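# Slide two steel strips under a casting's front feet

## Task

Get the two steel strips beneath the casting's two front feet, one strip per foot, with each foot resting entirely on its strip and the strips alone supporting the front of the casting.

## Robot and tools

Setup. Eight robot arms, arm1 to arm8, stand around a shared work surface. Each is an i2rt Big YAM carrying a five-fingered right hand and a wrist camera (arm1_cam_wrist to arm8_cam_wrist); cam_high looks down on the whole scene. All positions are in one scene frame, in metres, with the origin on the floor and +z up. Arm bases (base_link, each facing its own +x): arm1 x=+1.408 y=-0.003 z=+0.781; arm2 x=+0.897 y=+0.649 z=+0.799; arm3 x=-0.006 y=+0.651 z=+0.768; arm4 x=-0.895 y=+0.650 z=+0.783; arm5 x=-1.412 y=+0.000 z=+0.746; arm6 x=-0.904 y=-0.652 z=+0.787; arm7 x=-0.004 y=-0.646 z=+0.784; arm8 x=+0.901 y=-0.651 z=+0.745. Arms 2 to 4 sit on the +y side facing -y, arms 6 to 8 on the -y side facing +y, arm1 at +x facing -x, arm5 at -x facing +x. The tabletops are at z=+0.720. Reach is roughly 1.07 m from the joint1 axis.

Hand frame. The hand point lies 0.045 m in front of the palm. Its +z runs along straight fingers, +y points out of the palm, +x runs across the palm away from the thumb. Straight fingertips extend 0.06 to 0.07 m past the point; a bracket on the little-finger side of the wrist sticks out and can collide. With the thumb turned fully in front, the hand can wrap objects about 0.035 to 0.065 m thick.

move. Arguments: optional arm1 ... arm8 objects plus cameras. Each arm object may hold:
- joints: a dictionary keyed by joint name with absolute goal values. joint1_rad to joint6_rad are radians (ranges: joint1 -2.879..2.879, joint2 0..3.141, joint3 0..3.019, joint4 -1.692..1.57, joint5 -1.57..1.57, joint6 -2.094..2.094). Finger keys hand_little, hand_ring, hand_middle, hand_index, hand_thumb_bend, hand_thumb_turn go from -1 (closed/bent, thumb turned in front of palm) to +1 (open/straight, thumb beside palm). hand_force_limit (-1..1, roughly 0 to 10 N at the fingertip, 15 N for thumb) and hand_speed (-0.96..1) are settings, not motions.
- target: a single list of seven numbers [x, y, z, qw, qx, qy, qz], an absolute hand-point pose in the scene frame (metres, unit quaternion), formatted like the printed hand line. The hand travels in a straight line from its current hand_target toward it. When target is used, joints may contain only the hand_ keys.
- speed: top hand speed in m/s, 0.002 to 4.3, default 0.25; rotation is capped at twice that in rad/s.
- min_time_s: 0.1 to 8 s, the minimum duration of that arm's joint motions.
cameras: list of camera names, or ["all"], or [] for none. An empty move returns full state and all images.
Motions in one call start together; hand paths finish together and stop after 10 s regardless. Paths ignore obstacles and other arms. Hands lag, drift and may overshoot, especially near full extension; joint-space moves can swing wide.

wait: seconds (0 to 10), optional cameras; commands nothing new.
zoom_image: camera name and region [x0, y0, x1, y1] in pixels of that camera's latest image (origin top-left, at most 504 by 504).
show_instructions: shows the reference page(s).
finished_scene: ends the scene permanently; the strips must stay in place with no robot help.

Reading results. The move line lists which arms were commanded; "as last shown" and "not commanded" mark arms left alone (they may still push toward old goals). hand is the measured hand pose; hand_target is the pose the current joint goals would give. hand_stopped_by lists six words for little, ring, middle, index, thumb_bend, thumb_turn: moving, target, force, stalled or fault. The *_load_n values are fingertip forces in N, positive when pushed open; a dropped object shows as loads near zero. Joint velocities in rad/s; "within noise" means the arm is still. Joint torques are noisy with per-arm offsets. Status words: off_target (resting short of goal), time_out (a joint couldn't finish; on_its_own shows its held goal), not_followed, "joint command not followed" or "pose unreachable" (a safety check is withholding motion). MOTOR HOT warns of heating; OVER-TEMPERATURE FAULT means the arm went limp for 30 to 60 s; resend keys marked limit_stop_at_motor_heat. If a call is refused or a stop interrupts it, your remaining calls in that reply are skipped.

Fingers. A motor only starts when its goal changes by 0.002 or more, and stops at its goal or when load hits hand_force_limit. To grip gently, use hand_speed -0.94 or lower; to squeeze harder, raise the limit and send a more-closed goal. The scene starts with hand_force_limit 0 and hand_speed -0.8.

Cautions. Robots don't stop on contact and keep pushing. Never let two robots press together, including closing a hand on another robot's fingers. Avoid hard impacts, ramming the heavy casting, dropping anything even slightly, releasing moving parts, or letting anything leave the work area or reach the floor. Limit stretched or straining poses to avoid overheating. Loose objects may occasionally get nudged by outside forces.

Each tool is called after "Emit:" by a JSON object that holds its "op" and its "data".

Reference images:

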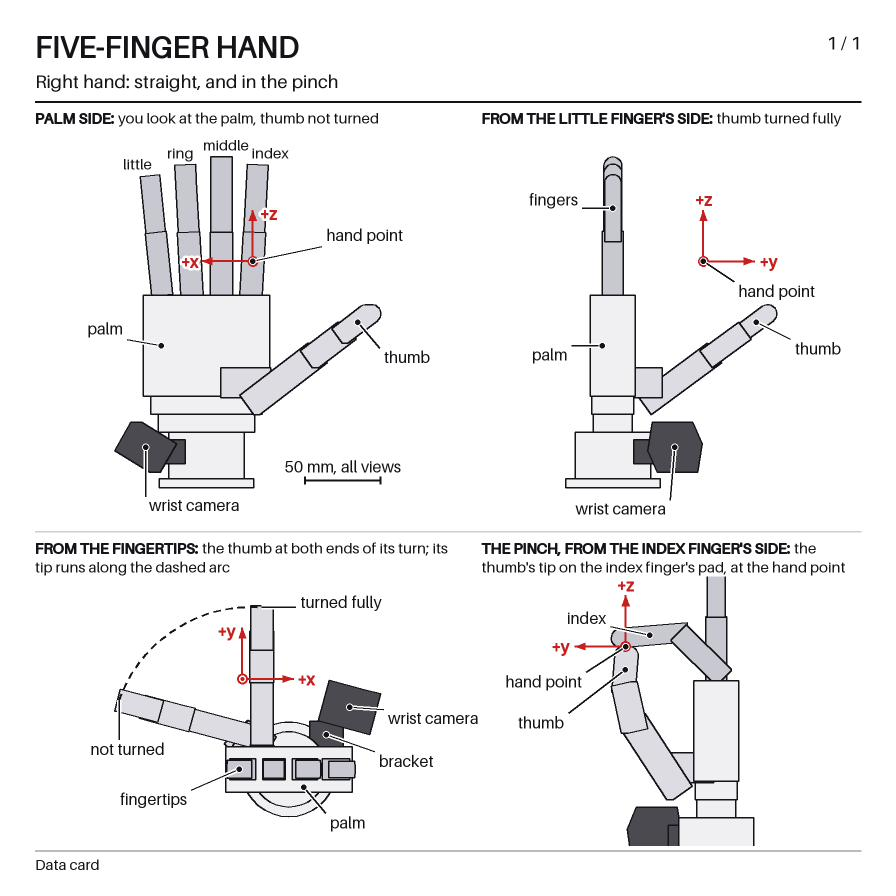

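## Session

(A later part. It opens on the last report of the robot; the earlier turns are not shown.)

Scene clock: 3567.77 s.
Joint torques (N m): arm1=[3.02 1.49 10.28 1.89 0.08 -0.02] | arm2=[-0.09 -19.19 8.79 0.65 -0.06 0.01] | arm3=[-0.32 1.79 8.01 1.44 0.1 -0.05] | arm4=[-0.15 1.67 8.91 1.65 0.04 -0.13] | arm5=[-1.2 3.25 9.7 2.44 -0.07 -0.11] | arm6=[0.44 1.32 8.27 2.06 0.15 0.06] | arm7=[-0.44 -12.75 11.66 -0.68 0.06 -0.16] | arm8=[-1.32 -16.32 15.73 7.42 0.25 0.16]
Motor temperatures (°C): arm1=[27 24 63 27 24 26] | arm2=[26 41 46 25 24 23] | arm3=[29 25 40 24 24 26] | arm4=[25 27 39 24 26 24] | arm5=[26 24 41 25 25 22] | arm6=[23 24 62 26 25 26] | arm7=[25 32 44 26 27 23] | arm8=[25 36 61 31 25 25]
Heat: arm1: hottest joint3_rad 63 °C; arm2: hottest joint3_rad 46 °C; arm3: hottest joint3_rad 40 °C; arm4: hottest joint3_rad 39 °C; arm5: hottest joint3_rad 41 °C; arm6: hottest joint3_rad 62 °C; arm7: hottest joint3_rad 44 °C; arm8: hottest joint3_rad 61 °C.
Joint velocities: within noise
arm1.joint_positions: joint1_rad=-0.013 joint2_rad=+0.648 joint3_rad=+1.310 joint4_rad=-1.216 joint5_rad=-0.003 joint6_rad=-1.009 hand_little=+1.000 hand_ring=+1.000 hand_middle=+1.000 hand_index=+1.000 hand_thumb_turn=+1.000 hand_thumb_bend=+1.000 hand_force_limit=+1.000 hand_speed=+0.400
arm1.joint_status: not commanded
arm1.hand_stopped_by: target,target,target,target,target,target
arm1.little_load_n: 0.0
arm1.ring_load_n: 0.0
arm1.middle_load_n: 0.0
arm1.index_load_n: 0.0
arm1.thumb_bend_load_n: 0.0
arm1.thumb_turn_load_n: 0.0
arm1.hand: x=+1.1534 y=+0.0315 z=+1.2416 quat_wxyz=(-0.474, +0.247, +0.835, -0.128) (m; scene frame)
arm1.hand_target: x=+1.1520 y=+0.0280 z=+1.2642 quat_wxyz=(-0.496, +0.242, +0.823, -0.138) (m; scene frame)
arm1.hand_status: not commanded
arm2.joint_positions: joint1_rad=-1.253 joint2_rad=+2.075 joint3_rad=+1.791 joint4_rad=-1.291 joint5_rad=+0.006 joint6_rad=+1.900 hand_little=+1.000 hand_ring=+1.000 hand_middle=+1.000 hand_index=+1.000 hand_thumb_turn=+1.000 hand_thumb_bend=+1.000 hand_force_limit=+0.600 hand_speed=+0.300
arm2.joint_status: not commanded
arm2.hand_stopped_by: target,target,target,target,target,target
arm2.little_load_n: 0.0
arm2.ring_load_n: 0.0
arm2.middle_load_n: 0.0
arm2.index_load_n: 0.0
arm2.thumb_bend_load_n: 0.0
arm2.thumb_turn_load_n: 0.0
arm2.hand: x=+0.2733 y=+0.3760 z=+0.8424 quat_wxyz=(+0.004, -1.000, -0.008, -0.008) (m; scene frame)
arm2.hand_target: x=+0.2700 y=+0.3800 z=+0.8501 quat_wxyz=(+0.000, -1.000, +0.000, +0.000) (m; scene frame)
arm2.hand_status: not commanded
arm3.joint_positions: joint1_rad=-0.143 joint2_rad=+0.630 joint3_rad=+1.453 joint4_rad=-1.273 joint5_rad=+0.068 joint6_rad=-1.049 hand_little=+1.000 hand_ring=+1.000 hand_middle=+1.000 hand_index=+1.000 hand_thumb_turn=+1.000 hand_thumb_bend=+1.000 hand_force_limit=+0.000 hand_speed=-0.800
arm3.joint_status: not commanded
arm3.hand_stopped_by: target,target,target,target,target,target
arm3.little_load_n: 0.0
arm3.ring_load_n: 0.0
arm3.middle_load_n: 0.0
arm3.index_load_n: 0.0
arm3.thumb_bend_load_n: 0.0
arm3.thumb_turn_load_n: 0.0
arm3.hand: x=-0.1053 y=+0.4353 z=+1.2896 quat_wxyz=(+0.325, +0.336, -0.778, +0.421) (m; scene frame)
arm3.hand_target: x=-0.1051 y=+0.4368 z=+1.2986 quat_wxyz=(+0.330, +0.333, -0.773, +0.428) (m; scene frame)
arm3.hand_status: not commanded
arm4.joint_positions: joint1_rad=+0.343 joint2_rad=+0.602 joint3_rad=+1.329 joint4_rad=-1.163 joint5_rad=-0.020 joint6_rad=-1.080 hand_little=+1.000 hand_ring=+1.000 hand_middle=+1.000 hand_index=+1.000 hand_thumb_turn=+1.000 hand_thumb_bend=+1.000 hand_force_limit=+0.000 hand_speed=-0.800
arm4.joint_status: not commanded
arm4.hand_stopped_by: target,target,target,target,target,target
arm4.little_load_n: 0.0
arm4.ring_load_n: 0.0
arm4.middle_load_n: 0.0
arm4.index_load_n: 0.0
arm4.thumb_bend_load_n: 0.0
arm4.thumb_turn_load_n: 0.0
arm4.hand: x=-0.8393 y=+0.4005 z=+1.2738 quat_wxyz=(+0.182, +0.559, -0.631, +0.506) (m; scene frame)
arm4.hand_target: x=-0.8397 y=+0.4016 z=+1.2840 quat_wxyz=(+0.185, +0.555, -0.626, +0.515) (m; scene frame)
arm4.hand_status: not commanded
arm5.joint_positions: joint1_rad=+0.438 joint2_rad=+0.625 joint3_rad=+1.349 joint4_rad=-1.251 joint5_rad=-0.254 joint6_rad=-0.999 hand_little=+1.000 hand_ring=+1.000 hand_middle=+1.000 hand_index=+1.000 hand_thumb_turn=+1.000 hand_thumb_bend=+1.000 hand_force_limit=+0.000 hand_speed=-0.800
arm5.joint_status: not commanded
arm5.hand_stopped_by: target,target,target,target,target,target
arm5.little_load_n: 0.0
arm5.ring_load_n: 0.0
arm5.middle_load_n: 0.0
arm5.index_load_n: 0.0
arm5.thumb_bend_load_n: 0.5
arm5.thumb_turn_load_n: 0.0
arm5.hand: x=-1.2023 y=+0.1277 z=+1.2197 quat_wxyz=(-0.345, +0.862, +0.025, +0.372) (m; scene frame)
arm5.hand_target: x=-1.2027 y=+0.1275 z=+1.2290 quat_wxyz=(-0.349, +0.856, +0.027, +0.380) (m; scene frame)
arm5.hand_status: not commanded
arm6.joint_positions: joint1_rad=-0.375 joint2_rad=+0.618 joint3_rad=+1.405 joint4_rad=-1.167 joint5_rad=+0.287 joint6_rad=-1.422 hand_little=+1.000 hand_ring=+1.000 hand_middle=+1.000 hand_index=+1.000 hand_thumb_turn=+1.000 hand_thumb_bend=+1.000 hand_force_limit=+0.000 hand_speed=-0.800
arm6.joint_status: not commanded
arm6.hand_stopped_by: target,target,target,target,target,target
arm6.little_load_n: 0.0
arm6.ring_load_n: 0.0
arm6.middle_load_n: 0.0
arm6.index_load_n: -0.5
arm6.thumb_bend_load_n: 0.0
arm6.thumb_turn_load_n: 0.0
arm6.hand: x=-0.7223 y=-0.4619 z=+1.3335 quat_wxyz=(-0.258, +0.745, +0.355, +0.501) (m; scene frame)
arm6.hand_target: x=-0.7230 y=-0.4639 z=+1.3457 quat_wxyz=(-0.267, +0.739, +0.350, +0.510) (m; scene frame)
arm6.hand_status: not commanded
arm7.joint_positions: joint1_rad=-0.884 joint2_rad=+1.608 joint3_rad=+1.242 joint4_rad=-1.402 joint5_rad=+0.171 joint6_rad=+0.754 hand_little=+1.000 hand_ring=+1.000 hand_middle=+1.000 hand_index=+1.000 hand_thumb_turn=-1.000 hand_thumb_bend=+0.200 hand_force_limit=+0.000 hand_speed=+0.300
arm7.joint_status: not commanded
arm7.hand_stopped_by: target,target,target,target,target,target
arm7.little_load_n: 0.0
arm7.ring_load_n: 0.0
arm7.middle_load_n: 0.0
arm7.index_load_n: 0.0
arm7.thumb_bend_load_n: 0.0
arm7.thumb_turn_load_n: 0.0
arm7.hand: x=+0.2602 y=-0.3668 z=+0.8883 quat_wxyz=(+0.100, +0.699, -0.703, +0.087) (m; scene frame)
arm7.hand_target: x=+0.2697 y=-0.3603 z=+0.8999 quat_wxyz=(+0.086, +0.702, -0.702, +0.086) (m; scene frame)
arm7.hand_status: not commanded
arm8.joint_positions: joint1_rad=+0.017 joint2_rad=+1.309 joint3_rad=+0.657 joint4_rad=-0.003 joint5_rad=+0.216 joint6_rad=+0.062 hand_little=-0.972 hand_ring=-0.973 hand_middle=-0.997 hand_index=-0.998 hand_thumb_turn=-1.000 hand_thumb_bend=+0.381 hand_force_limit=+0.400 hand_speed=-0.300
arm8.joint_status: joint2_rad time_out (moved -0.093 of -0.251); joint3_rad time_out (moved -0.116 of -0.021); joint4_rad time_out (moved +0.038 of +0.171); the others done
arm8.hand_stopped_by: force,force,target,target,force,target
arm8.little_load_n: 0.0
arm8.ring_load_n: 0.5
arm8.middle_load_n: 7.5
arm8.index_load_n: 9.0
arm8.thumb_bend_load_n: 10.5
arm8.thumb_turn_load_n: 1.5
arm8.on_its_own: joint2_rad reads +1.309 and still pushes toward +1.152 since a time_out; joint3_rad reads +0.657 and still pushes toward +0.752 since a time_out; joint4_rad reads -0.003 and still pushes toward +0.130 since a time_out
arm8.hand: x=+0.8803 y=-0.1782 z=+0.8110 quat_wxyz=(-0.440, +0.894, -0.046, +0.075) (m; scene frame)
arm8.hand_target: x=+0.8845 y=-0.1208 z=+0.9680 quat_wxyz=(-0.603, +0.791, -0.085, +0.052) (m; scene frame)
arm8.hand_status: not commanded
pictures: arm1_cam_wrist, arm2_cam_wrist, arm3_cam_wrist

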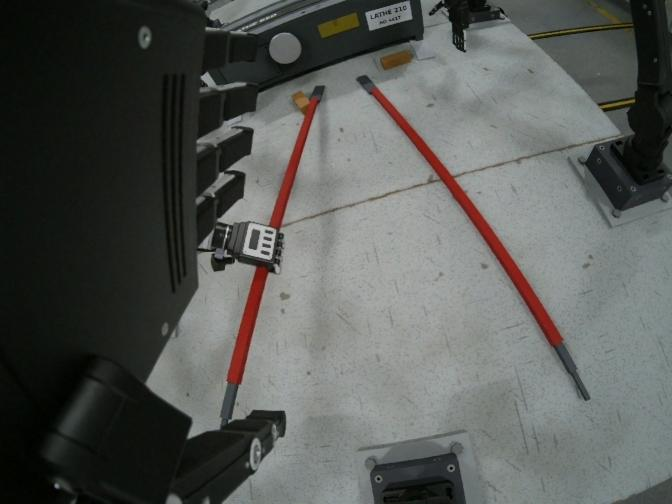

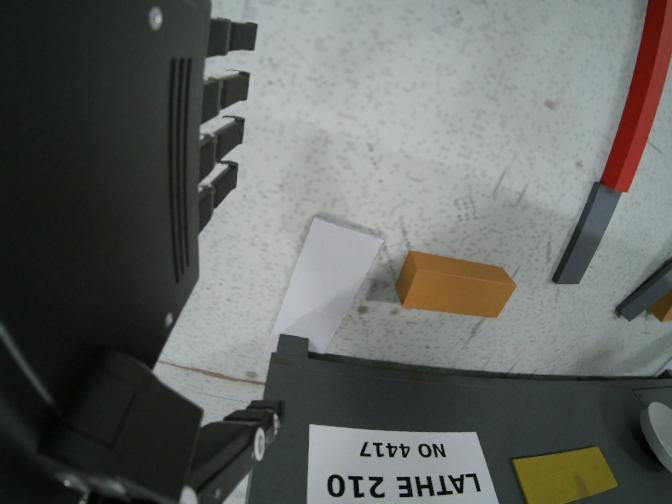

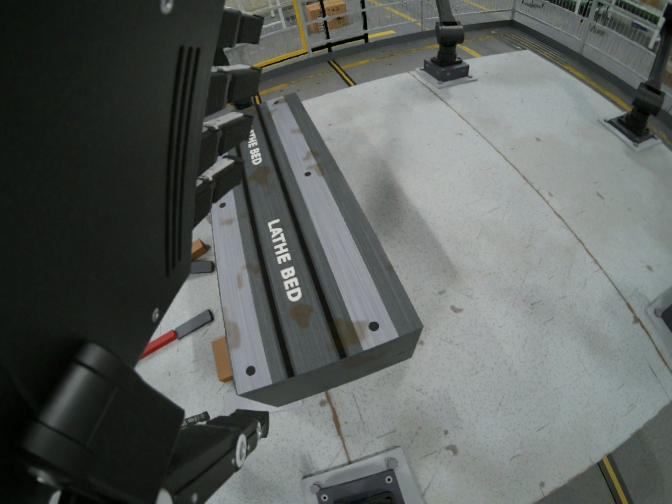

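Emit:
{"op": "move", "data": {"arm8": {"joints": {"joint1_rad": -0.058, "joint2_rad": 1.283, "joint3_rad": 0.807, "joint4_rad": -0.34, "joint5_rad": 0.079, "joint6_rad": 0.148}, "min_time_s": 4}, "cameras": ["arm8_cam_wrist", "arm2_cam_wrist", "arm1_cam_wrist"]}}

Scene clock: 3643.23 s.
Joint torques (N m): arm1=[2.84 1.55 10.26 1.91 0.08 -0.03] | arm2=[-0.09 -19.25 8.8 0.66 -0.07 0.01] | arm3=[-0.85 0.79 7.91 1.57 0.09 -0.08] | arm4=[-0.26 1.73 8.91 1.63 0.05 -0.15] | arm5=[-0.73 3.31 9.8 2.36 -0.06 -0.06] | arm6=[0.44 1.44 8.28 2.07 0.16 0.06] | arm7=[-0.38 -12.81 11.64 -0.68 0.05 -0.15] | arm8=[-0.91 -11.28 16.55 1.96 0.14 -0.62]
Motor temperatures (°C): arm1=[27 24 63 27 24 26] | arm2=[26 41 46 24 24 23] | arm3=[28 25 40 24 24 26] | arm4=[24 27 39 24 26 24] | arm5=[26 24 41 25 25 22] | arm6=[23 24 62 26 25 26] | arm7=[25 32 44 26 27 23] | arm8=[25 36 66 32 24 25]
Heat: arm1: hottest joint3_rad 63 °C; arm2: hottest joint3_rad 46 °C; arm3: hottest joint3_rad 40 °C; arm4: hottest joint3_rad 39 °C; arm5: hottest joint3_rad 41 °C; arm6: hottest joint3_rad 62 °C; arm7: hottest joint3_rad 44 °C; arm8: hottest joint3_rad 66 °C.
move: arm8 time_out
Joint velocities: within noise
arm1, arm2, arm3, arm4, arm5, arm6, arm7: as last shown
arm3.middle_load_n: -0.5
arm5.thumb_bend_load_n: 0.0
arm6.index_load_n: 0.0
arm8.joint_positions: joint1_rad=-0.045 joint2_rad=+1.368 joint3_rad=+0.662 joint4_rad=-0.365 joint5_rad=+0.076 joint6_rad=+0.200 hand_little=-0.972 hand_ring=-0.972 hand_middle=-0.997 hand_index=-0.998 hand_thumb_turn=-1.000 hand_thumb_bend=+0.381 hand_force_limit=+0.400 hand_speed=-0.300
arm8.joint_status: joint3_rad time_out (moved +0.005 of +0.150); joint6_rad time_out (moved +0.138 of +0.086); the others done
arm8.hand_stopped_by: force,force,target,target,force,target
arm8.little_load_n: 1.5
arm8.ring_load_n: 3.5
arm8.middle_load_n: 7.5
arm8.index_load_n: 6.0
arm8.thumb_bend_load_n: 10.5
arm8.thumb_turn_load_n: 2.0
arm8.on_its_own: joint3_rad reads +0.662 and still pushes toward +0.774 since a time_out; joint6_rad reads +0.200 and still pushes toward +0.148 since a time_out
arm8.hand: x=+0.8748 y=-0.2649 z=+0.7454 quat_wxyz=(-0.246, +0.963, -0.106, +0.019)
arm8.hand_target: x=+0.8835 y=-0.1992 z=+0.8280 quat_wxyz=(-0.351, +0.932, -0.088, +0.020)
arm8.hand_status: not commanded
pictures: arm1_cam_wrist, arm2_cam_wrist, arm8_cam_wrist

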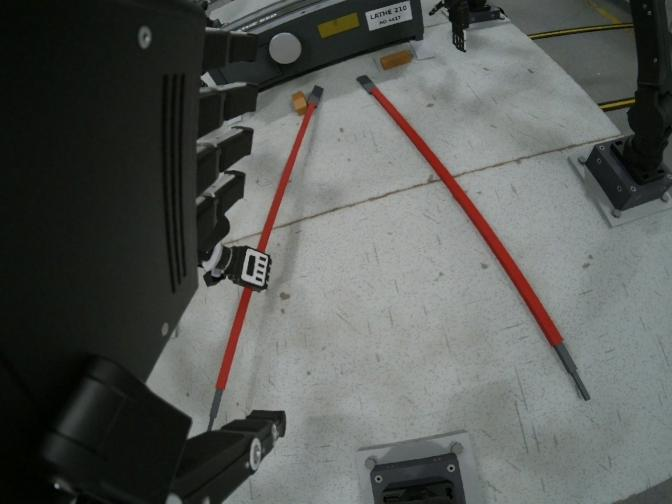

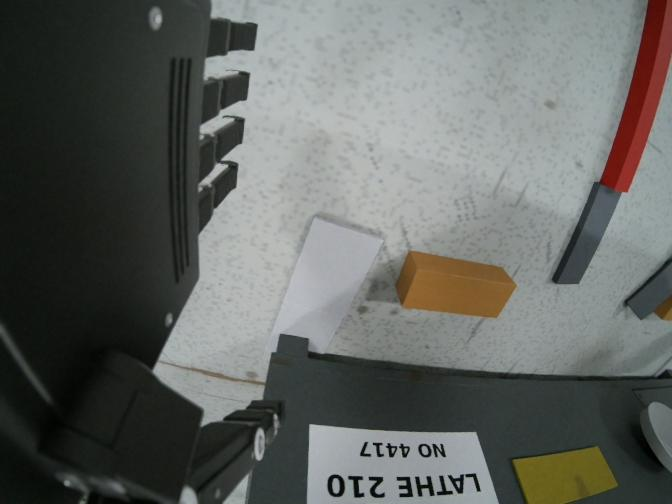

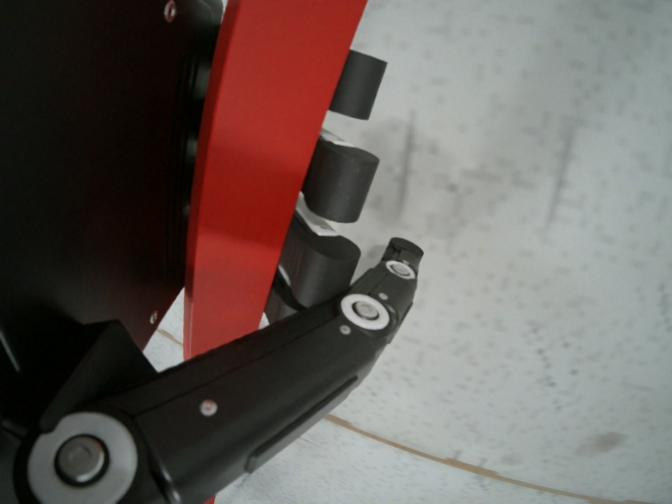

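Emit:
{"op": "move", "data": {"arm8": {"joints": {"joint1_rad": -0.10, "joint2_rad": 1.365, "joint3_rad": 0.885, "joint4_rad": -0.81, "joint5_rad": 0.0, "joint6_rad": 0.12}, "min_time_s": 4}, "cameras": ["arm8_cam_wrist"]}}

Scene clock: 3666.03 s.
Joint torques (N m): arm1=[2.73 1.55 10.28 1.91 0.09 -0.02] | arm2=[-0.09 -19.19 8.79 0.65 -0.06 0.01] | arm3=[-2.08 1.44 8.05 1.36 0.1 -0.04] | arm4=[-0.09 1.67 8.95 1.65 0.03 -0.14] | arm5=[-0.91 3.37 9.84 2.41 -0.05 -0.06] | arm6=[0.44 1.38 8.28 2.06 0.16 0.06] | arm7=[-0.32 -12.86 11.66 -0.73 0.06 -0.15] | arm8=[-0.03 -10.52 16.21 -1.31 0.31 -1.17]
Motor temperatures (°C): arm1=[27 24 63 27 24 26] | arm2=[26 41 46 24 24 23] | arm3=[28 25 40 24 24 26] | arm4=[24 27 39 24 26 24] | arm5=[26 24 41 25 25 22] | arm6=[23 24 62 26 25 26] | arm7=[25 32 44 26 27 23] | arm8=[25 36 65 29 24 25]
Heat: arm1: hottest joint3_rad 63 °C; arm2: hottest joint3_rad 46 °C; arm3: hottest joint3_rad 40 °C; arm4: hottest joint3_rad 39 °C; arm5: hottest joint3_rad 41 °C; arm6: hottest joint3_rad 62 °C; arm7: hottest joint3_rad 44 °C; arm8: hottest joint3_rad 65 °C.
move: arm8 time_out
Joint velocities: within noise
arm1, arm2, arm3, arm4, arm5, arm6, arm7: as last shown
arm6.index_load_n: -0.5
arm8.joint_positions: joint1_rad=-0.097 joint2_rad=+1.431 joint3_rad=+0.773 joint4_rad=-0.778 joint5_rad=-0.010 joint6_rad=+0.230 hand_little=-0.971 hand_ring=-0.972 hand_middle=-0.997 hand_index=-0.998 hand_thumb_turn=-1.000 hand_thumb_bend=+0.381 hand_force_limit=+0.400 hand_speed=-0.300
arm8.joint_status: joint3_rad time_out (moved +0.111 of +0.223); joint6_rad time_out (moved +0.030 of -0.080); the others done
arm8.hand_stopped_by: force,force,target,target,force,target
arm8.little_load_n: 4.0
arm8.ring_load_n: 6.0
arm8.middle_load_n: 8.0
arm8.index_load_n: 3.0
arm8.thumb_bend_load_n: 10.5
arm8.thumb_turn_load_n: 1.5
arm8.on_its_own: joint3_rad reads +0.773 and still pushes toward +0.885 since a time_out; joint6_rad reads +0.230 and still pushes toward +0.120 since a time_out
arm8.hand: x=+0.8733 y=-0.3257 z=+0.7510 quat_wxyz=(-0.063, +0.988, -0.141, -0.004)
arm8.hand_target: x=+0.8841 y=-0.2786 z=+0.8070 quat_wxyz=(-0.136, +0.987, -0.087, +0.002)
arm8.hand_status: not commanded

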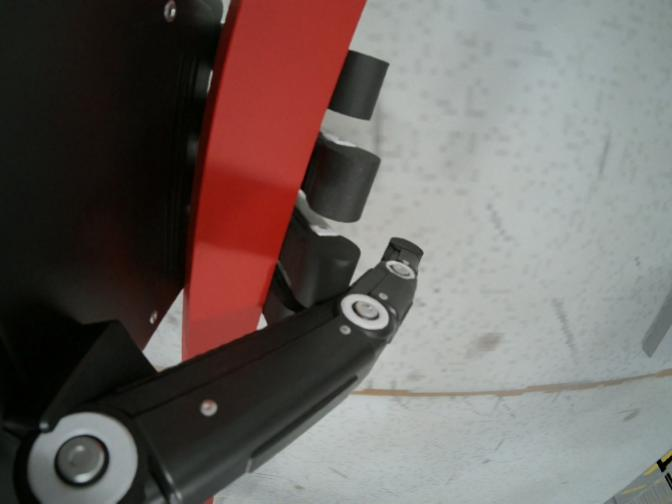

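Emit:
{"op": "move", "data": {"arm8": {"joints": {"hand_speed": -0.5, "hand_thumb_bend": 0.75}}}}

Emit:
{"op": "move", "data": {"arm8": {"joints": {"hand_speed": -0.8, "hand_little": -0.6, "hand_ring": -0.6, "hand_middle": -0.6, "hand_index": -0.6}}, "cameras": ["arm8_cam_wrist"]}}

Scene clock: 3680.27 s.
Joint torques (N m): arm1=[2.9 1.61 10.25 1.91 0.09 -0.03] | arm2=[-0.09 -19.19 8.81 0.64 -0.06 0.01] | arm3=[-0.91 1.67 7.92 1.26 0.07 -0.13] | arm4=[-0.09 1.61 8.9 1.66 0.06 -0.13] | arm5=[-0.79 3.08 9.72 2.4 -0.03 -0.06] | arm6=[0.32 1.26 8.28 2.06 0.15 0.06] | arm7=[-0.44 -12.92 11.69 -0.72 0.05 -0.15] | arm8=[-0.03 -10.52 16.23 -1.29 0.32 -1.17]
Motor temperatures (°C): arm1=[27 24 63 27 24 26] | arm2=[26 42 46 24 24 23] | arm3=[28 25 40 24 24 26] | arm4=[24 27 39 24 26 24] | arm5=[26 24 41 25 25 22] | arm6=[23 24 62 26 25 26] | arm7=[25 32 44 26 27 23] | arm8=[25 35 62 28 24 26]
Heat: arm1: hottest joint3_rad 63 °C; arm2: hottest joint3_rad 46 °C; arm3: hottest joint3_rad 40 °C; arm4: hottest joint3_rad 39 °C; arm5: hottest joint3_rad 41 °C; arm6: hottest joint3_rad 62 °C; arm7: hottest joint3_rad 44 °C; arm8: hottest joint3_rad 62 °C.
move: arm8 done
Joint velocities: within noise
arm1, arm2, arm3, arm4, arm5, arm6, arm7: as last shown
arm1.thumb_bend_load_n: -0.5
arm2.ring_load_n: 0.5
arm3.middle_load_n: 0.0
arm6.index_load_n: 0.0
arm8.joint_positions: joint1_rad=-0.097 joint2_rad=+1.431 joint3_rad=+0.773 joint4_rad=-0.779 joint5_rad=-0.010 joint6_rad=+0.230 hand_little=-0.971 hand_ring=-0.972 hand_middle=-0.997 hand_index=-0.998 hand_thumb_turn=-1.000 hand_thumb_bend=+0.750 hand_force_limit=+0.400 hand_speed=-0.500
arm8.joint_status: all done
arm8.hand_stopped_by: force,force,target,target,target,target
arm8.little_load_n: 4.0
arm8.ring_load_n: 6.0
arm8.middle_load_n: 7.5
arm8.index_load_n: 3.0
arm8.thumb_bend_load_n: -0.5
arm8.thumb_turn_load_n: 0.0
arm8.on_its_own: joint3_rad reads +0.773 and still pushes toward +0.885 since a time_out; joint6_rad reads +0.230 and still pushes toward +0.120 since a time_out
arm8.hand: x=+0.8733 y=-0.3260 z=+0.7509 quat_wxyz=(-0.062, +0.988, -0.141, -0.004)
arm8.hand_target: x=+0.8841 y=-0.2787 z=+0.8070 quat_wxyz=(-0.136, +0.987, -0.087, +0.002)
arm8.hand_status: not commanded
pictures: none

Scene clock: 3681.47 s.
Joint torques (N m): arm1=[2.9 1.44 10.28 1.88 0.08 -0.03] | arm2=[-0.09 -19.25 8.8 0.64 -0.06 0.01] | arm3=[-1.32 1.03 8.05 1.58 0.03 -0.11] | arm4=[0.03 1.61 8.91 1.65 0.04 -0.14] | arm5=[-1.14 3.14 9.83 2.43 -0.05 -0.1] | arm6=[0.32 1.44 8.28 2.09 0.16 0.07] | arm7=[-0.56 -12.75 11.67 -0.72 0.05 -0.14] | arm8=[-0.09 -10.87 16.1 -0.98 0.04 -0.56]
Motor temperatures (°C): arm1=[27 24 63 27 24 26] | arm2=[26 42 46 24 24 23] | arm3=[28 25 40 24 24 26] | arm4=[24 27 39 24 26 24] | arm5=[26 24 41 25 25 22] | arm6=[23 24 62 26 25 26] | arm7=[25 32 44 26 27 23] | arm8=[25 35 63 28 24 26]
Heat: arm1: hottest joint3_rad 63 °C; arm2: hottest joint3_rad 46 °C; arm3: hottest joint3_rad 40 °C; arm4: hottest joint3_rad 39 °C; arm5: hottest joint3_rad 41 °C; arm6: hottest joint3_rad 62 °C; arm7: hottest joint3_rad 44 °C; arm8: hottest joint3_rad 63 °C.
move: arm8 done
Joint velocities: within noise
arm1, arm2, arm3, arm4, arm5, arm6, arm7: as last shown
arm1.thumb_bend_load_n: 0.0
arm2.ring_load_n: 0.0
arm2.thumb_bend_load_n: -0.5
arm8.joint_positions: joint1_rad=-0.097 joint2_rad=+1.437 joint3_rad=+0.773 joint4_rad=-0.787 joint5_rad=-0.002 joint6_rad=+0.165 hand_little=-0.599 hand_ring=-0.599 hand_middle=-0.600 hand_index=-0.600 hand_thumb_turn=-1.000 hand_thumb_bend=+0.750 hand_force_limit=+0.400 hand_speed=-0.800
arm8.joint_status: all done
arm8.hand_stopped_by: target,target,target,target,target,target
arm8.little_load_n: 5.0
arm8.ring_load_n: 5.5
arm8.middle_load_n: 1.5
arm8.index_load_n: 2.5
arm8.thumb_bend_load_n: 0.0
arm8.thumb_turn_load_n: 0.0
arm8.on_its_own: joint3_rad reads +0.773 and still pushes toward +0.885 since a time_out; joint6_rad reads +0.165 and still pushes toward +0.120 since a time_out; joint6_rad moved -0.066 toward your old target +0.120
arm8.hand: x=+0.8781 y=-0.3316 z=+0.7488 quat_wxyz=(-0.056, +0.992, -0.109, +0.002)
arm8.hand_target: x=+0.8841 y=-0.2788 z=+0.8070 quat_wxyz=(-0.136, +0.987, -0.087, +0.002)
arm8.hand_status: not commanded

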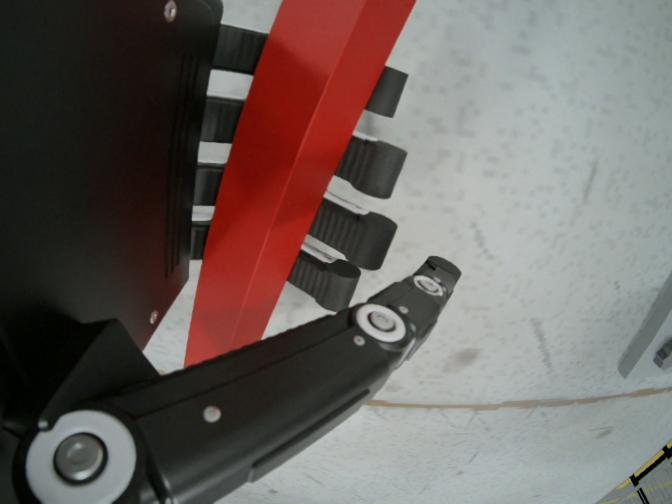

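Emit:
{"op": "move", "data": {"arm8": {"joints": {"hand_speed": -0.85, "hand_little": -0.45, "hand_ring": -0.45, "hand_middle": -0.45, "hand_index": -0.45, "joint2_rad": 1.39, "joint3_rad": 0.868, "joint4_rad": -0.775}, "min_time_s": 2}, "cameras": ["arm8_cam_wrist"]}}

Scene clock: 3690.23 s.
Joint torques (N m): arm1=[2.84 1.49 10.28 1.89 0.08 -0.02] | arm2=[-0.03 -19.19 8.8 0.65 -0.06 0.01] | arm3=[-0.79 1.32 7.95 1.2 0.05 -0.1] | arm4=[-0.09 1.85 8.9 1.63 0.03 -0.15] | arm5=[-0.97 2.96 9.63 2.41 -0.06 -0.08] | arm6=[0.38 1.32 8.28 2.07 0.15 0.06] | arm7=[-0.56 -12.81 11.66 -0.66 0.05 -0.15] | arm8=[0.03 -10.87 14.52 -0.21 0.04 -0.49]
Motor temperatures (°C): arm1=[27 24 63 27 24 26] | arm2=[26 42 46 24 24 23] | arm3=[28 25 40 24 24 26] | arm4=[24 27 39 24 26 24] | arm5=[26 24 41 25 25 22] | arm6=[23 24 62 26 25 26] | arm7=[25 32 45 26 27 23] | arm8=[25 35 63 28 24 26]
Heat: arm1: hottest joint3_rad 63 °C; arm2: hottest joint3_rad 46 °C; arm3: hottest joint3_rad 40 °C; arm4: hottest joint3_rad 39 °C; arm5: hottest joint3_rad 41 °C; arm6: hottest joint3_rad 62 °C; arm7: hottest joint3_rad 45 °C; arm8: hottest joint3_rad 63 °C.
move: arm8 time_out
Joint velocities: within noise
arm1, arm2, arm3, arm4, arm5, arm6, arm7: as last shown
arm1.ring_load_n: -0.5
arm2.thumb_bend_load_n: 0.0
arm4.middle_load_n: -0.5
arm8.joint_positions: joint1_rad=-0.097 joint2_rad=+1.460 joint3_rad=+0.773 joint4_rad=-0.769 joint5_rad=-0.002 joint6_rad=+0.157 hand_little=-0.449 hand_ring=-0.449 hand_middle=-0.449 hand_index=-0.449 hand_thumb_turn=-1.000 hand_thumb_bend=+0.750 hand_force_limit=+0.400 hand_speed=-0.850
arm8.joint_status: joint3_rad time_out (moved +0.000 of +0.095); the others done
arm8.hand_stopped_by: target,target,target,target,target,target
arm8.little_load_n: 5.0
arm8.ring_load_n: 6.0
arm8.middle_load_n: 3.0
arm8.index_load_n: 2.5
arm8.thumb_bend_load_n: 0.0
arm8.thumb_turn_load_n: 0.0
arm8.on_its_own: joint3_rad reads +0.773 and still pushes toward +0.868 since a time_out; joint6_rad reads +0.157 and still pushes toward +0.120 since a time_out
arm8.hand: x=+0.8787 y=-0.3300 z=+0.7416 quat_wxyz=(-0.054, +0.993, -0.105, +0.003)
arm8.hand_target: x=+0.8843 y=-0.2789 z=+0.7929 quat_wxyz=(-0.132, +0.987, -0.087, +0.002)
arm8.hand_status: not commanded

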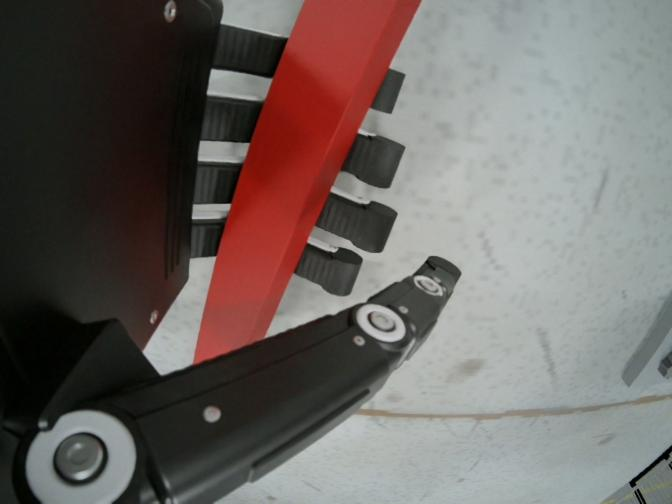

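Emit:
{"op": "move", "data": {"arm8": {"joints": {"joint2_rad": 1.425, "joint3_rad": 0.848, "joint4_rad": -0.745}, "min_time_s": 1.5}}}

Emit:
{"op": "move", "data": {"arm8": {"joints": {"hand_speed": -0.9, "hand_little": 0.0, "hand_ring": 0.0, "hand_middle": 0.0, "hand_index": 0.0, "joint2_rad": 1.385, "joint3_rad": 0.87, "joint4_rad": -0.79}, "min_time_s": 1.6}, "cameras": ["arm8_cam_wrist"]}}

Scene clock: 3706.30 s.
Joint torques (N m): arm1=[2.96 1.44 10.29 1.89 0.08 -0.02] | arm2=[-0.03 -19.25 8.8 0.65 -0.06 0.01] | arm3=[-1.03 1.32 7.99 1.31 0.11 -0.1] | arm4=[-0.21 1.79 8.96 1.65 0.05 -0.13] | arm5=[-0.79 3.14 9.63 2.32 -0.06 -0.08] | arm6=[0.44 1.38 8.25 2.06 0.15 0.07] | arm7=[-0.5 -12.86 11.63 -0.73 0.05 -0.15] | arm8=[-0.03 -10.05 12.7 0.21 0.05 -0.42]
Motor temperatures (°C): arm1=[27 24 63 27 24 26] | arm2=[26 42 46 24 24 23] | arm3=[28 25 40 24 24 26] | arm4=[24 27 39 24 26 24] | arm5=[26 24 41 25 25 22] | arm6=[23 24 62 26 25 26] | arm7=[25 32 45 26 27 23] | arm8=[25 34 62 27 23 26]
Heat: arm1: hottest joint3_rad 63 °C; arm2: hottest joint3_rad 46 °C; arm3: hottest joint3_rad 40 °C; arm4: hottest joint3_rad 39 °C; arm5: hottest joint3_rad 41 °C; arm6: hottest joint3_rad 62 °C; arm7: hottest joint3_rad 45 °C; arm8: hottest joint3_rad 62 °C.
move: arm8 done
Joint velocities: within noise
arm1, arm2, arm3, arm4, arm5, arm6, arm7: as last shown
arm1.thumb_turn_load_n: -0.5
arm3.little_load_n: 0.5
arm4.middle_load_n: 0.0
arm4.thumb_turn_load_n: 0.5
arm5.index_load_n: 0.5
arm5.thumb_turn_load_n: -0.5
arm8.joint_positions: joint1_rad=-0.097 joint2_rad=+1.479 joint3_rad=+0.773 joint4_rad=-0.749 joint5_rad=-0.002 joint6_rad=+0.151 hand_little=-0.449 hand_ring=-0.449 hand_middle=-0.449 hand_index=-0.449 hand_thumb_turn=-1.000 hand_thumb_bend=+0.750 hand_force_limit=+0.400 hand_speed=-0.850
arm8.joint_status: all done
arm8.hand_stopped_by: target,target,target,target,target,target
arm8.little_load_n: 5.0
arm8.ring_load_n: 6.0
arm8.middle_load_n: 2.5
arm8.index_load_n: 1.0
arm8.thumb_bend_load_n: -0.5
arm8.thumb_turn_load_n: 0.0
arm8.hand: x=+0.8793 y=-0.3273 z=+0.7354 quat_wxyz=(-0.054, +0.993, -0.102, +0.003)
arm8.hand_target: x=+0.8843 y=-0.2834 z=+0.7745 quat_wxyz=(-0.120, +0.989, -0.087, +0.003)
arm8.hand_status: not commanded
pictures: none

Scene clock: 3710.00 s.
Joint torques (N m): arm1=[3.08 1.55 10.32 1.92 0.08 -0.03] | arm2=[-0.03 -19.19 8.81 0.65 -0.06 0.01] | arm3=[-1.67 1.44 7.98 1.5 0.08 -0.13] | arm4=[0.03 1.61 8.91 1.66 0.04 -0.13] | arm5=[-1.14 2.9 9.68 2.5 -0.1 -0.08] | arm6=[0.5 1.38 8.28 2.07 0.15 0.06] | arm7=[-0.38 -12.75 11.69 -0.69 0.05 -0.15] | arm8=[-0.03 -9.93 14.28 0.87 0.06 -0.25]
Motor temperatures (°C): arm1=[27 24 63 27 24 26] | arm2=[26 42 46 24 24 23] | arm3=[28 25 40 24 24 26] | arm4=[24 27 39 24 26 24] | arm5=[26 24 41 25 25 22] | arm6=[23 24 62 26 25 26] | arm7=[25 32 45 26 27 23] | arm8=[25 34 61 27 23 25]
Heat: arm1: hottest joint3_rad 63 °C; arm2: hottest joint3_rad 46 °C; arm3: hottest joint3_rad 40 °C; arm4: hottest joint3_rad 39 °C; arm5: hottest joint3_rad 41 °C; arm6: hottest joint3_rad 62 °C; arm7: hottest joint3_rad 45 °C; arm8: hottest joint3_rad 61 °C.
move: arm8 time_out
Joint velocities: within noise
arm1, arm2, arm3, arm4, arm5, arm6, arm7: as last shown
arm1.ring_load_n: 0.0
arm1.thumb_turn_load_n: 0.0
arm3.little_load_n: 0.0
arm3.index_load_n: -0.5
arm4.thumb_turn_load_n: 0.0
arm5.index_load_n: 0.0
arm5.thumb_turn_load_n: 0.0
arm8.joint_positions: joint1_rad=-0.097 joint2_rad=+1.443 joint3_rad=+0.779 joint4_rad=-0.809 joint5_rad=-0.002 joint6_rad=+0.133 hand_little=+0.000 hand_ring=+0.000 hand_middle=-0.002 hand_index=+0.000 hand_thumb_turn=-1.000 hand_thumb_bend=+0.750 hand_force_limit=+0.400 hand_speed=-0.900
arm8.joint_status: joint3_rad time_out (moved +0.006 of +0.097); the others done
arm8.hand_stopped_by: target,target,target,target,target,target
arm8.little_load_n: 0.0
arm8.ring_load_n: 0.0
arm8.middle_load_n: -7.0
arm8.index_load_n: -0.5
arm8.thumb_bend_load_n: 0.0
arm8.thumb_turn_load_n: 0.0
arm8.on_its_own: joint3_rad reads +0.779 and still pushes toward +0.870 since a time_out
arm8.hand: x=+0.8795 y=-0.3368 z=+0.7492 quat_wxyz=(-0.045, +0.995, -0.093, +0.004)
arm8.hand_target: x=+0.8841 y=-0.2816 z=+0.7951 quat_wxyz=(-0.128, +0.988, -0.087, +0.002)
arm8.hand_status: not commanded

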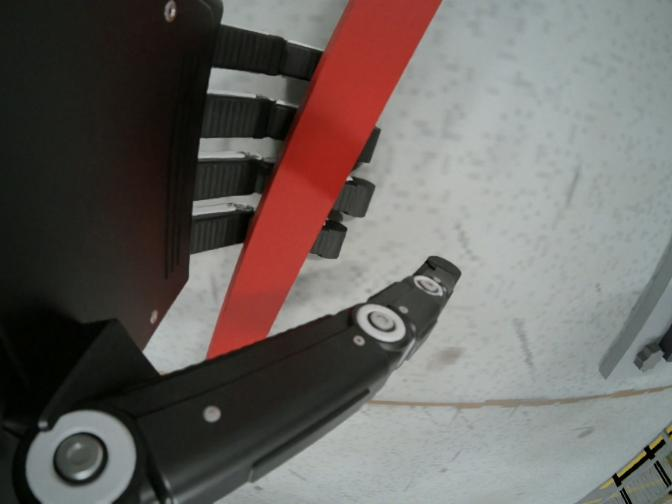

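Emit:
{"op": "move", "data": {"arm8": {"joints": {"hand_speed": -0.9, "hand_little": 0.4, "hand_ring": 0.4, "hand_middle": 0.4, "hand_index": 0.4, "joint2_rad": 1.345, "joint3_rad": 0.885, "joint4_rad": -0.835}, "min_time_s": 1.5}, "cameras": ["arm8_cam_wrist"]}}

Scene clock: 3714.47 s.
Joint torques (N m): arm1=[2.96 1.49 10.28 1.89 0.08 -0.02] | arm2=[-0.03 -19.19 8.8 0.65 -0.06 0.01] | arm3=[-2.14 1.26 8.01 1.29 0.1 -0.11] | arm4=[0.09 1.73 8.92 1.66 0.04 -0.14] | arm5=[-1.08 3.55 9.73 2.44 -0.05 -0.05] | arm6=[0.38 1.32 8.27 2.09 0.16 0.07] | arm7=[-0.5 -12.92 11.64 -0.66 0.05 -0.14] | arm8=[-0.03 -7.18 10.18 -0.03 0.07 -0.21]
Motor temperatures (°C): arm1=[27 24 63 27 24 26] | arm2=[26 42 46 24 24 23] | arm3=[28 25 40 24 24 26] | arm4=[24 27 39 24 26 24] | arm5=[26 24 41 25 25 22] | arm6=[23 24 62 26 25 26] | arm7=[25 32 45 26 27 23] | arm8=[25 34 61 27 23 25]
Heat: arm1: hottest joint3_rad 63 °C; arm2: hottest joint3_rad 46 °C; arm3: hottest joint3_rad 40 °C; arm4: hottest joint3_rad 39 °C; arm5: hottest joint3_rad 41 °C; arm6: hottest joint3_rad 62 °C; arm7: hottest joint3_rad 45 °C; arm8: hottest joint3_rad 61 °C.
move: arm8 done
Joint velocities: within noise
arm1.joint_positions: joint1_rad=-0.013 joint2_rad=+0.648 joint3_rad=+1.310 joint4_rad=-1.216 joint5_rad=-0.003 joint6_rad=-1.009 hand_little=+1.000 hand_ring=+1.000 hand_middle=+1.000 hand_index=+1.000 hand_thumb_turn=+1.000 hand_thumb_bend=+1.000 hand_force_limit=+1.000 hand_speed=+0.400
arm1.joint_status: not commanded
arm1.hand_stopped_by: target,target,target,target,target,target
arm1.little_load_n: -0.5
arm1.ring_load_n: 0.0
arm1.middle_load_n: 0.0
arm1.index_load_n: 0.0
arm1.thumb_bend_load_n: 0.0
arm1.thumb_turn_load_n: 0.0
arm1.hand: x=+1.1534 y=+0.0315 z=+1.2416 quat_wxyz=(-0.474, +0.247, +0.835, -0.128)
arm1.hand_target: x=+1.1520 y=+0.0280 z=+1.2642 quat_wxyz=(-0.496, +0.242, +0.823, -0.138)
arm1.hand_status: not commanded
arm2.joint_positions: joint1_rad=-1.253 joint2_rad=+2.075 joint3_rad=+1.791 joint4_rad=-1.291 joint5_rad=+0.006 joint6_rad=+1.900 hand_little=+1.000 hand_ring=+1.000 hand_middle=+1.000 hand_index=+1.000 hand_thumb_turn=+1.000 hand_thumb_bend=+1.000 hand_force_limit=+0.600 hand_speed=+0.300
arm2.joint_status: not commanded
arm2.hand_stopped_by: target,target,target,target,target,target
arm2.little_load_n: 0.0
arm2.ring_load_n: 0.0
arm2.middle_load_n: 0.0
arm2.index_load_n: 0.0
arm2.thumb_bend_load_n: 0.0
arm2.thumb_turn_load_n: 0.0
arm2.hand: x=+0.2733 y=+0.3760 z=+0.8424 quat_wxyz=(+0.004, -1.000, -0.008, -0.008)
arm2.hand_target: x=+0.2700 y=+0.3800 z=+0.8501 quat_wxyz=(+0.000, -1.000, +0.000, +0.000)
arm2.hand_status: not commanded
arm3.joint_positions: joint1_rad=-0.143 joint2_rad=+0.630 joint3_rad=+1.453 joint4_rad=-1.273 joint5_rad=+0.068 joint6_rad=-1.049 hand_little=+1.000 hand_ring=+1.000 hand_middle=+1.000 hand_index=+1.000 hand_thumb_turn=+1.000 hand_thumb_bend=+1.000 hand_force_limit=+0.000 hand_speed=-0.800
arm3.joint_status: not commanded
arm3.hand_stopped_by: target,target,target,target,target,target
arm3.little_load_n: 0.0
arm3.ring_load_n: 0.0
arm3.middle_load_n: 0.0
arm3.index_load_n: 0.0
arm3.thumb_bend_load_n: 0.0
arm3.thumb_turn_load_n: 0.0
arm3.hand: x=-0.1053 y=+0.4353 z=+1.2896 quat_wxyz=(+0.325, +0.336, -0.778, +0.421)
arm3.hand_target: x=-0.1051 y=+0.4368 z=+1.2986 quat_wxyz=(+0.330, +0.333, -0.773, +0.428)
arm3.hand_status: not commanded
arm4.joint_positions: joint1_rad=+0.343 joint2_rad=+0.602 joint3_rad=+1.329 joint4_rad=-1.163 joint5_rad=-0.020 joint6_rad=-1.080 hand_little=+1.000 hand_ring=+1.000 hand_middle=+1.000 hand_index=+1.000 hand_thumb_turn=+1.000 hand_thumb_bend=+1.000 hand_force_limit=+0.000 hand_speed=-0.800
arm4.joint_status: not commanded
arm4.hand_stopped_by: target,target,target,target,target,target
arm4.little_load_n: 0.0
arm4.ring_load_n: 0.0
arm4.middle_load_n: 0.0
arm4.index_load_n: 0.0
arm4.thumb_bend_load_n: 0.0
arm4.thumb_turn_load_n: 0.0
arm4.hand: x=-0.8393 y=+0.4005 z=+1.2738 quat_wxyz=(+0.182, +0.559, -0.631, +0.506)
arm4.hand_target: x=-0.8397 y=+0.4016 z=+1.2840 quat_wxyz=(+0.185, +0.555, -0.626, +0.515)
arm4.hand_status: not commanded
arm5.joint_positions: joint1_rad=+0.438 joint2_rad=+0.625 joint3_rad=+1.349 joint4_rad=-1.251 joint5_rad=-0.254 joint6_rad=-0.999 hand_little=+1.000 hand_ring=+1.000 hand_middle=+1.000 hand_index=+1.000 hand_thumb_turn=+1.000 hand_thumb_bend=+1.000 hand_force_limit=+0.000 hand_speed=-0.800
arm5.joint_status: not commanded
arm5.hand_stopped_by: target,target,target,target,target,target
arm5.little_load_n: 0.0
arm5.ring_load_n: 0.0
arm5.middle_load_n: 0.0
arm5.index_load_n: 0.0
arm5.thumb_bend_load_n: 0.0
arm5.thumb_turn_load_n: 0.0
arm5.hand: x=-1.2023 y=+0.1277 z=+1.2197 quat_wxyz=(-0.345, +0.862, +0.025, +0.372)
arm5.hand_target: x=-1.2027 y=+0.1275 z=+1.2290 quat_wxyz=(-0.349, +0.856, +0.027, +0.380)
arm5.hand_status: not commanded
arm6.joint_positions: joint1_rad=-0.375 joint2_rad=+0.618 joint3_rad=+1.405 joint4_rad=-1.167 joint5_rad=+0.287 joint6_rad=-1.422 hand_little=+1.000 hand_ring=+1.000 hand_middle=+1.000 hand_index=+1.000 hand_thumb_turn=+1.000 hand_thumb_bend=+1.000 hand_force_limit=+0.000 hand_speed=-0.800
arm6.joint_status: not commanded
arm6.hand_stopped_by: target,target,target,target,target,target
arm6.little_load_n: 0.0
arm6.ring_load_n: 0.0
arm6.middle_load_n: 0.0
arm6.index_load_n: -0.5
arm6.thumb_bend_load_n: 0.0
arm6.thumb_turn_load_n: 0.0
arm6.hand: x=-0.7223 y=-0.4619 z=+1.3335 quat_wxyz=(-0.258, +0.745, +0.355, +0.501)
arm6.hand_target: x=-0.7230 y=-0.4639 z=+1.3457 quat_wxyz=(-0.267, +0.739, +0.350, +0.510)
arm6.hand_status: not commanded
arm7.joint_positions: joint1_rad=-0.884 joint2_rad=+1.608 joint3_rad=+1.242 joint4_rad=-1.402 joint5_rad=+0.171 joint6_rad=+0.754 hand_little=+1.000 hand_ring=+1.000 hand_middle=+1.000 hand_index=+1.000 hand_thumb_turn=-1.000 hand_thumb_bend=+0.200 hand_force_limit=+0.000 hand_speed=+0.300
arm7.joint_status: not commanded
arm7.hand_stopped_by: target,target,target,target,target,target
arm7.little_load_n: 0.0
arm7.ring_load_n: 0.0
arm7.middle_load_n: 0.0
arm7.index_load_n: 0.0
arm7.thumb_bend_load_n: 0.0
arm7.thumb_turn_load_n: 0.0
arm7.hand: x=+0.2602 y=-0.3668 z=+0.8883 quat_wxyz=(+0.100, +0.699, -0.703, +0.087)
arm7.hand_target: x=+0.2697 y=-0.3603 z=+0.8999 quat_wxyz=(+0.086, +0.702, -0.702, +0.086)
arm7.hand_status: not commanded
arm8.joint_positions: joint1_rad=-0.097 joint2_rad=+1.363 joint3_rad=+0.853 joint4_rad=-0.827 joint5_rad=-0.002 joint6_rad=+0.127 hand_little=+0.400 hand_ring=+0.400 hand_middle=+0.400 hand_index=+0.400 hand_thumb_turn=-1.000 hand_thumb_bend=+0.750 hand_force_limit=+0.400 hand_speed=-0.900
arm8.joint_status: all done
arm8.hand_stopped_by: target,target,target,target,target,target
arm8.little_load_n: 0.0
arm8.ring_load_n: 0.0
arm8.middle_load_n: 0.0
arm8.index_load_n: 0.0
arm8.thumb_bend_load_n: 0.0
arm8.thumb_turn_load_n: 0.0
arm8.hand: x=+0.8813 y=-0.2974 z=+0.7967 quat_wxyz=(-0.113, +0.990, -0.090, +0.001)
arm8.hand_target: x=+0.8837 y=-0.2843 z=+0.8135 quat_wxyz=(-0.133, +0.987, -0.087, +0.002)
arm8.hand_status: not commanded

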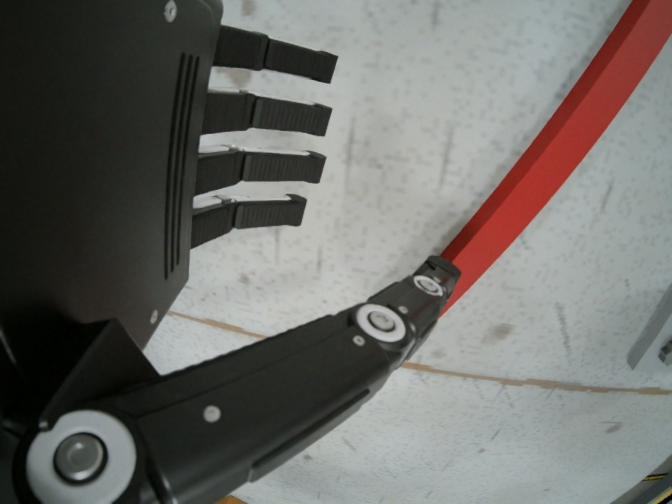

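Emit:
{"op": "move", "data": {"arm8": {"target": [0.88, -0.29, 0.97, -0.133, 0.987, -0.087, 0.002], "speed": 0.2, "joints": {"hand_speed": 0.3, "hand_little": 1.0, "hand_ring": 1.0, "hand_middle": 1.0, "hand_index": 1.0, "hand_thumb_bend": 1.0}}, "cameras": ["arm7_cam_wrist", "arm2_cam_wrist", "cam_high"]}}

Emit:
{"op": "zoom_image", "data": {"camera": "arm7_cam_wrist", "region": [340, 140, 620, 330]}}

Emit:
{"op": "zoom_image", "data": {"camera": "arm2_cam_wrist", "region": [250, 205, 400, 375]}}

Scene clock: 3718.60 s.
Joint torques (N m): arm1=[2.96 1.44 10.25 1.85 0.09 -0.02] | arm2=[-0.09 -19.25 8.8 0.65 -0.06 0.01] | arm3=[-1.26 0.38 7.98 1.58 0.08 -0.11] | arm4=[-0.03 1.38 8.88 1.68 0.05 -0.14] | arm5=[-0.79 3.19 9.72 2.45 -0.05 -0.08] | arm6=[0.5 1.26 8.29 2.06 0.15 0.06] | arm7=[-0.38 -13.04 11.66 -0.69 0.05 -0.15] | arm8=[0.32 -5.77 12.34 -0.08 0.09 -0.18]
Motor temperatures (°C): arm1=[27 24 63 27 24 26] | arm2=[26 42 46 24 24 23] | arm3=[28 25 40 24 24 26] | arm4=[24 27 39 24 26 24] | arm5=[26 24 41 25 25 22] | arm6=[23 24 62 26 25 26] | arm7=[25 32 45 26 27 23] | arm8=[25 34 60 27 23 25]
Heat: arm1: hottest joint3_rad 63 °C; arm2: hottest joint3_rad 46 °C; arm3: hottest joint3_rad 40 °C; arm4: hottest joint3_rad 39 °C; arm5: hottest joint3_rad 41 °C; arm6: hottest joint3_rad 62 °C; arm7: hottest joint3_rad 45 °C; arm8: hottest joint3_rad 60 °C.
move: arm8 off_target
Joint velocities: within noise
arm1, arm2, arm3, arm4, arm5, arm6, arm7: as last shown
arm1.little_load_n: 0.0
arm6.index_load_n: 0.0
arm8.joint_positions: joint1_rad=-0.097 joint2_rad=+1.227 joint3_rad=+1.155 joint4_rad=-1.265 joint5_rad=-0.002 joint6_rad=+0.127 hand_little=+1.000 hand_ring=+1.000 hand_middle=+1.000 hand_index=+1.000 hand_thumb_turn=-1.000 hand_thumb_bend=+1.000 hand_force_limit=+0.400 hand_speed=+0.300
arm8.joint_status: all done
arm8.hand_stopped_by: target,target,target,target,target,target
arm8.little_load_n: 0.0
arm8.ring_load_n: 0.0
arm8.middle_load_n: 0.0
arm8.index_load_n: 0.0
arm8.thumb_bend_load_n: 0.0
arm8.thumb_turn_load_n: 0.0
arm8.hand: x=+0.8792 y=-0.3007 z=+0.9505 quat_wxyz=(-0.112, +0.990, -0.090, +0.001)
arm8.hand_target: x=+0.8799 y=-0.2907 z=+0.9699 quat_wxyz=(-0.133, +0.987, -0.087, +0.002)
arm8.hand_status: off_target (0.022 m and 2.4 deg from the pose sent, 0.173 m and 2.4 deg at the start)
pictures: arm2_cam_wrist, arm7_cam_wrist, cam_high

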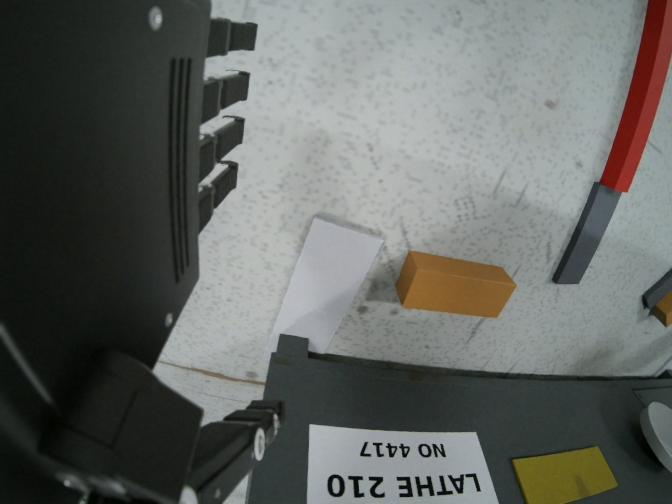

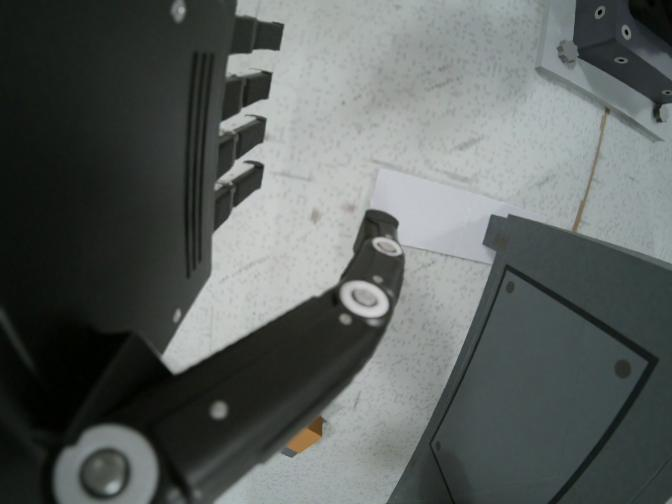

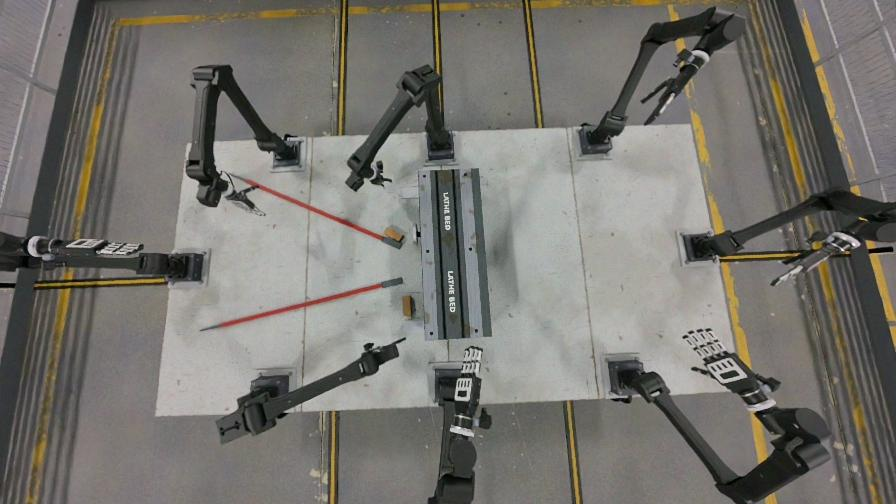

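Scaled by 1.800 from the camera's image (finer frame: 960x720).

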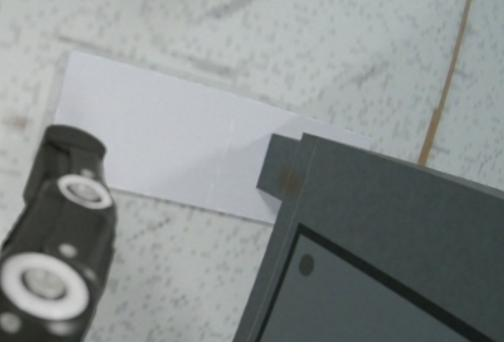

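Scaled by 2.965 from the camera's image (finer frame: 960x720).

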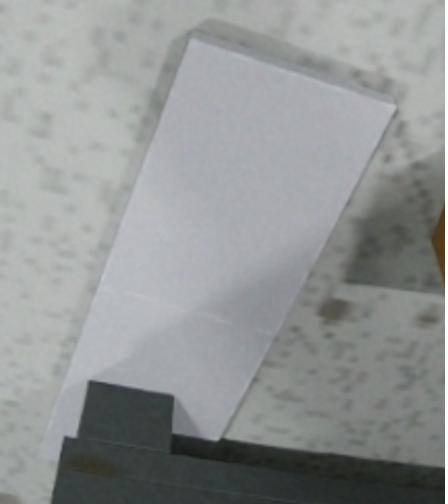

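Emit:
{"op": "finished_scene", "data": {}}

The scene is finished: the task was done.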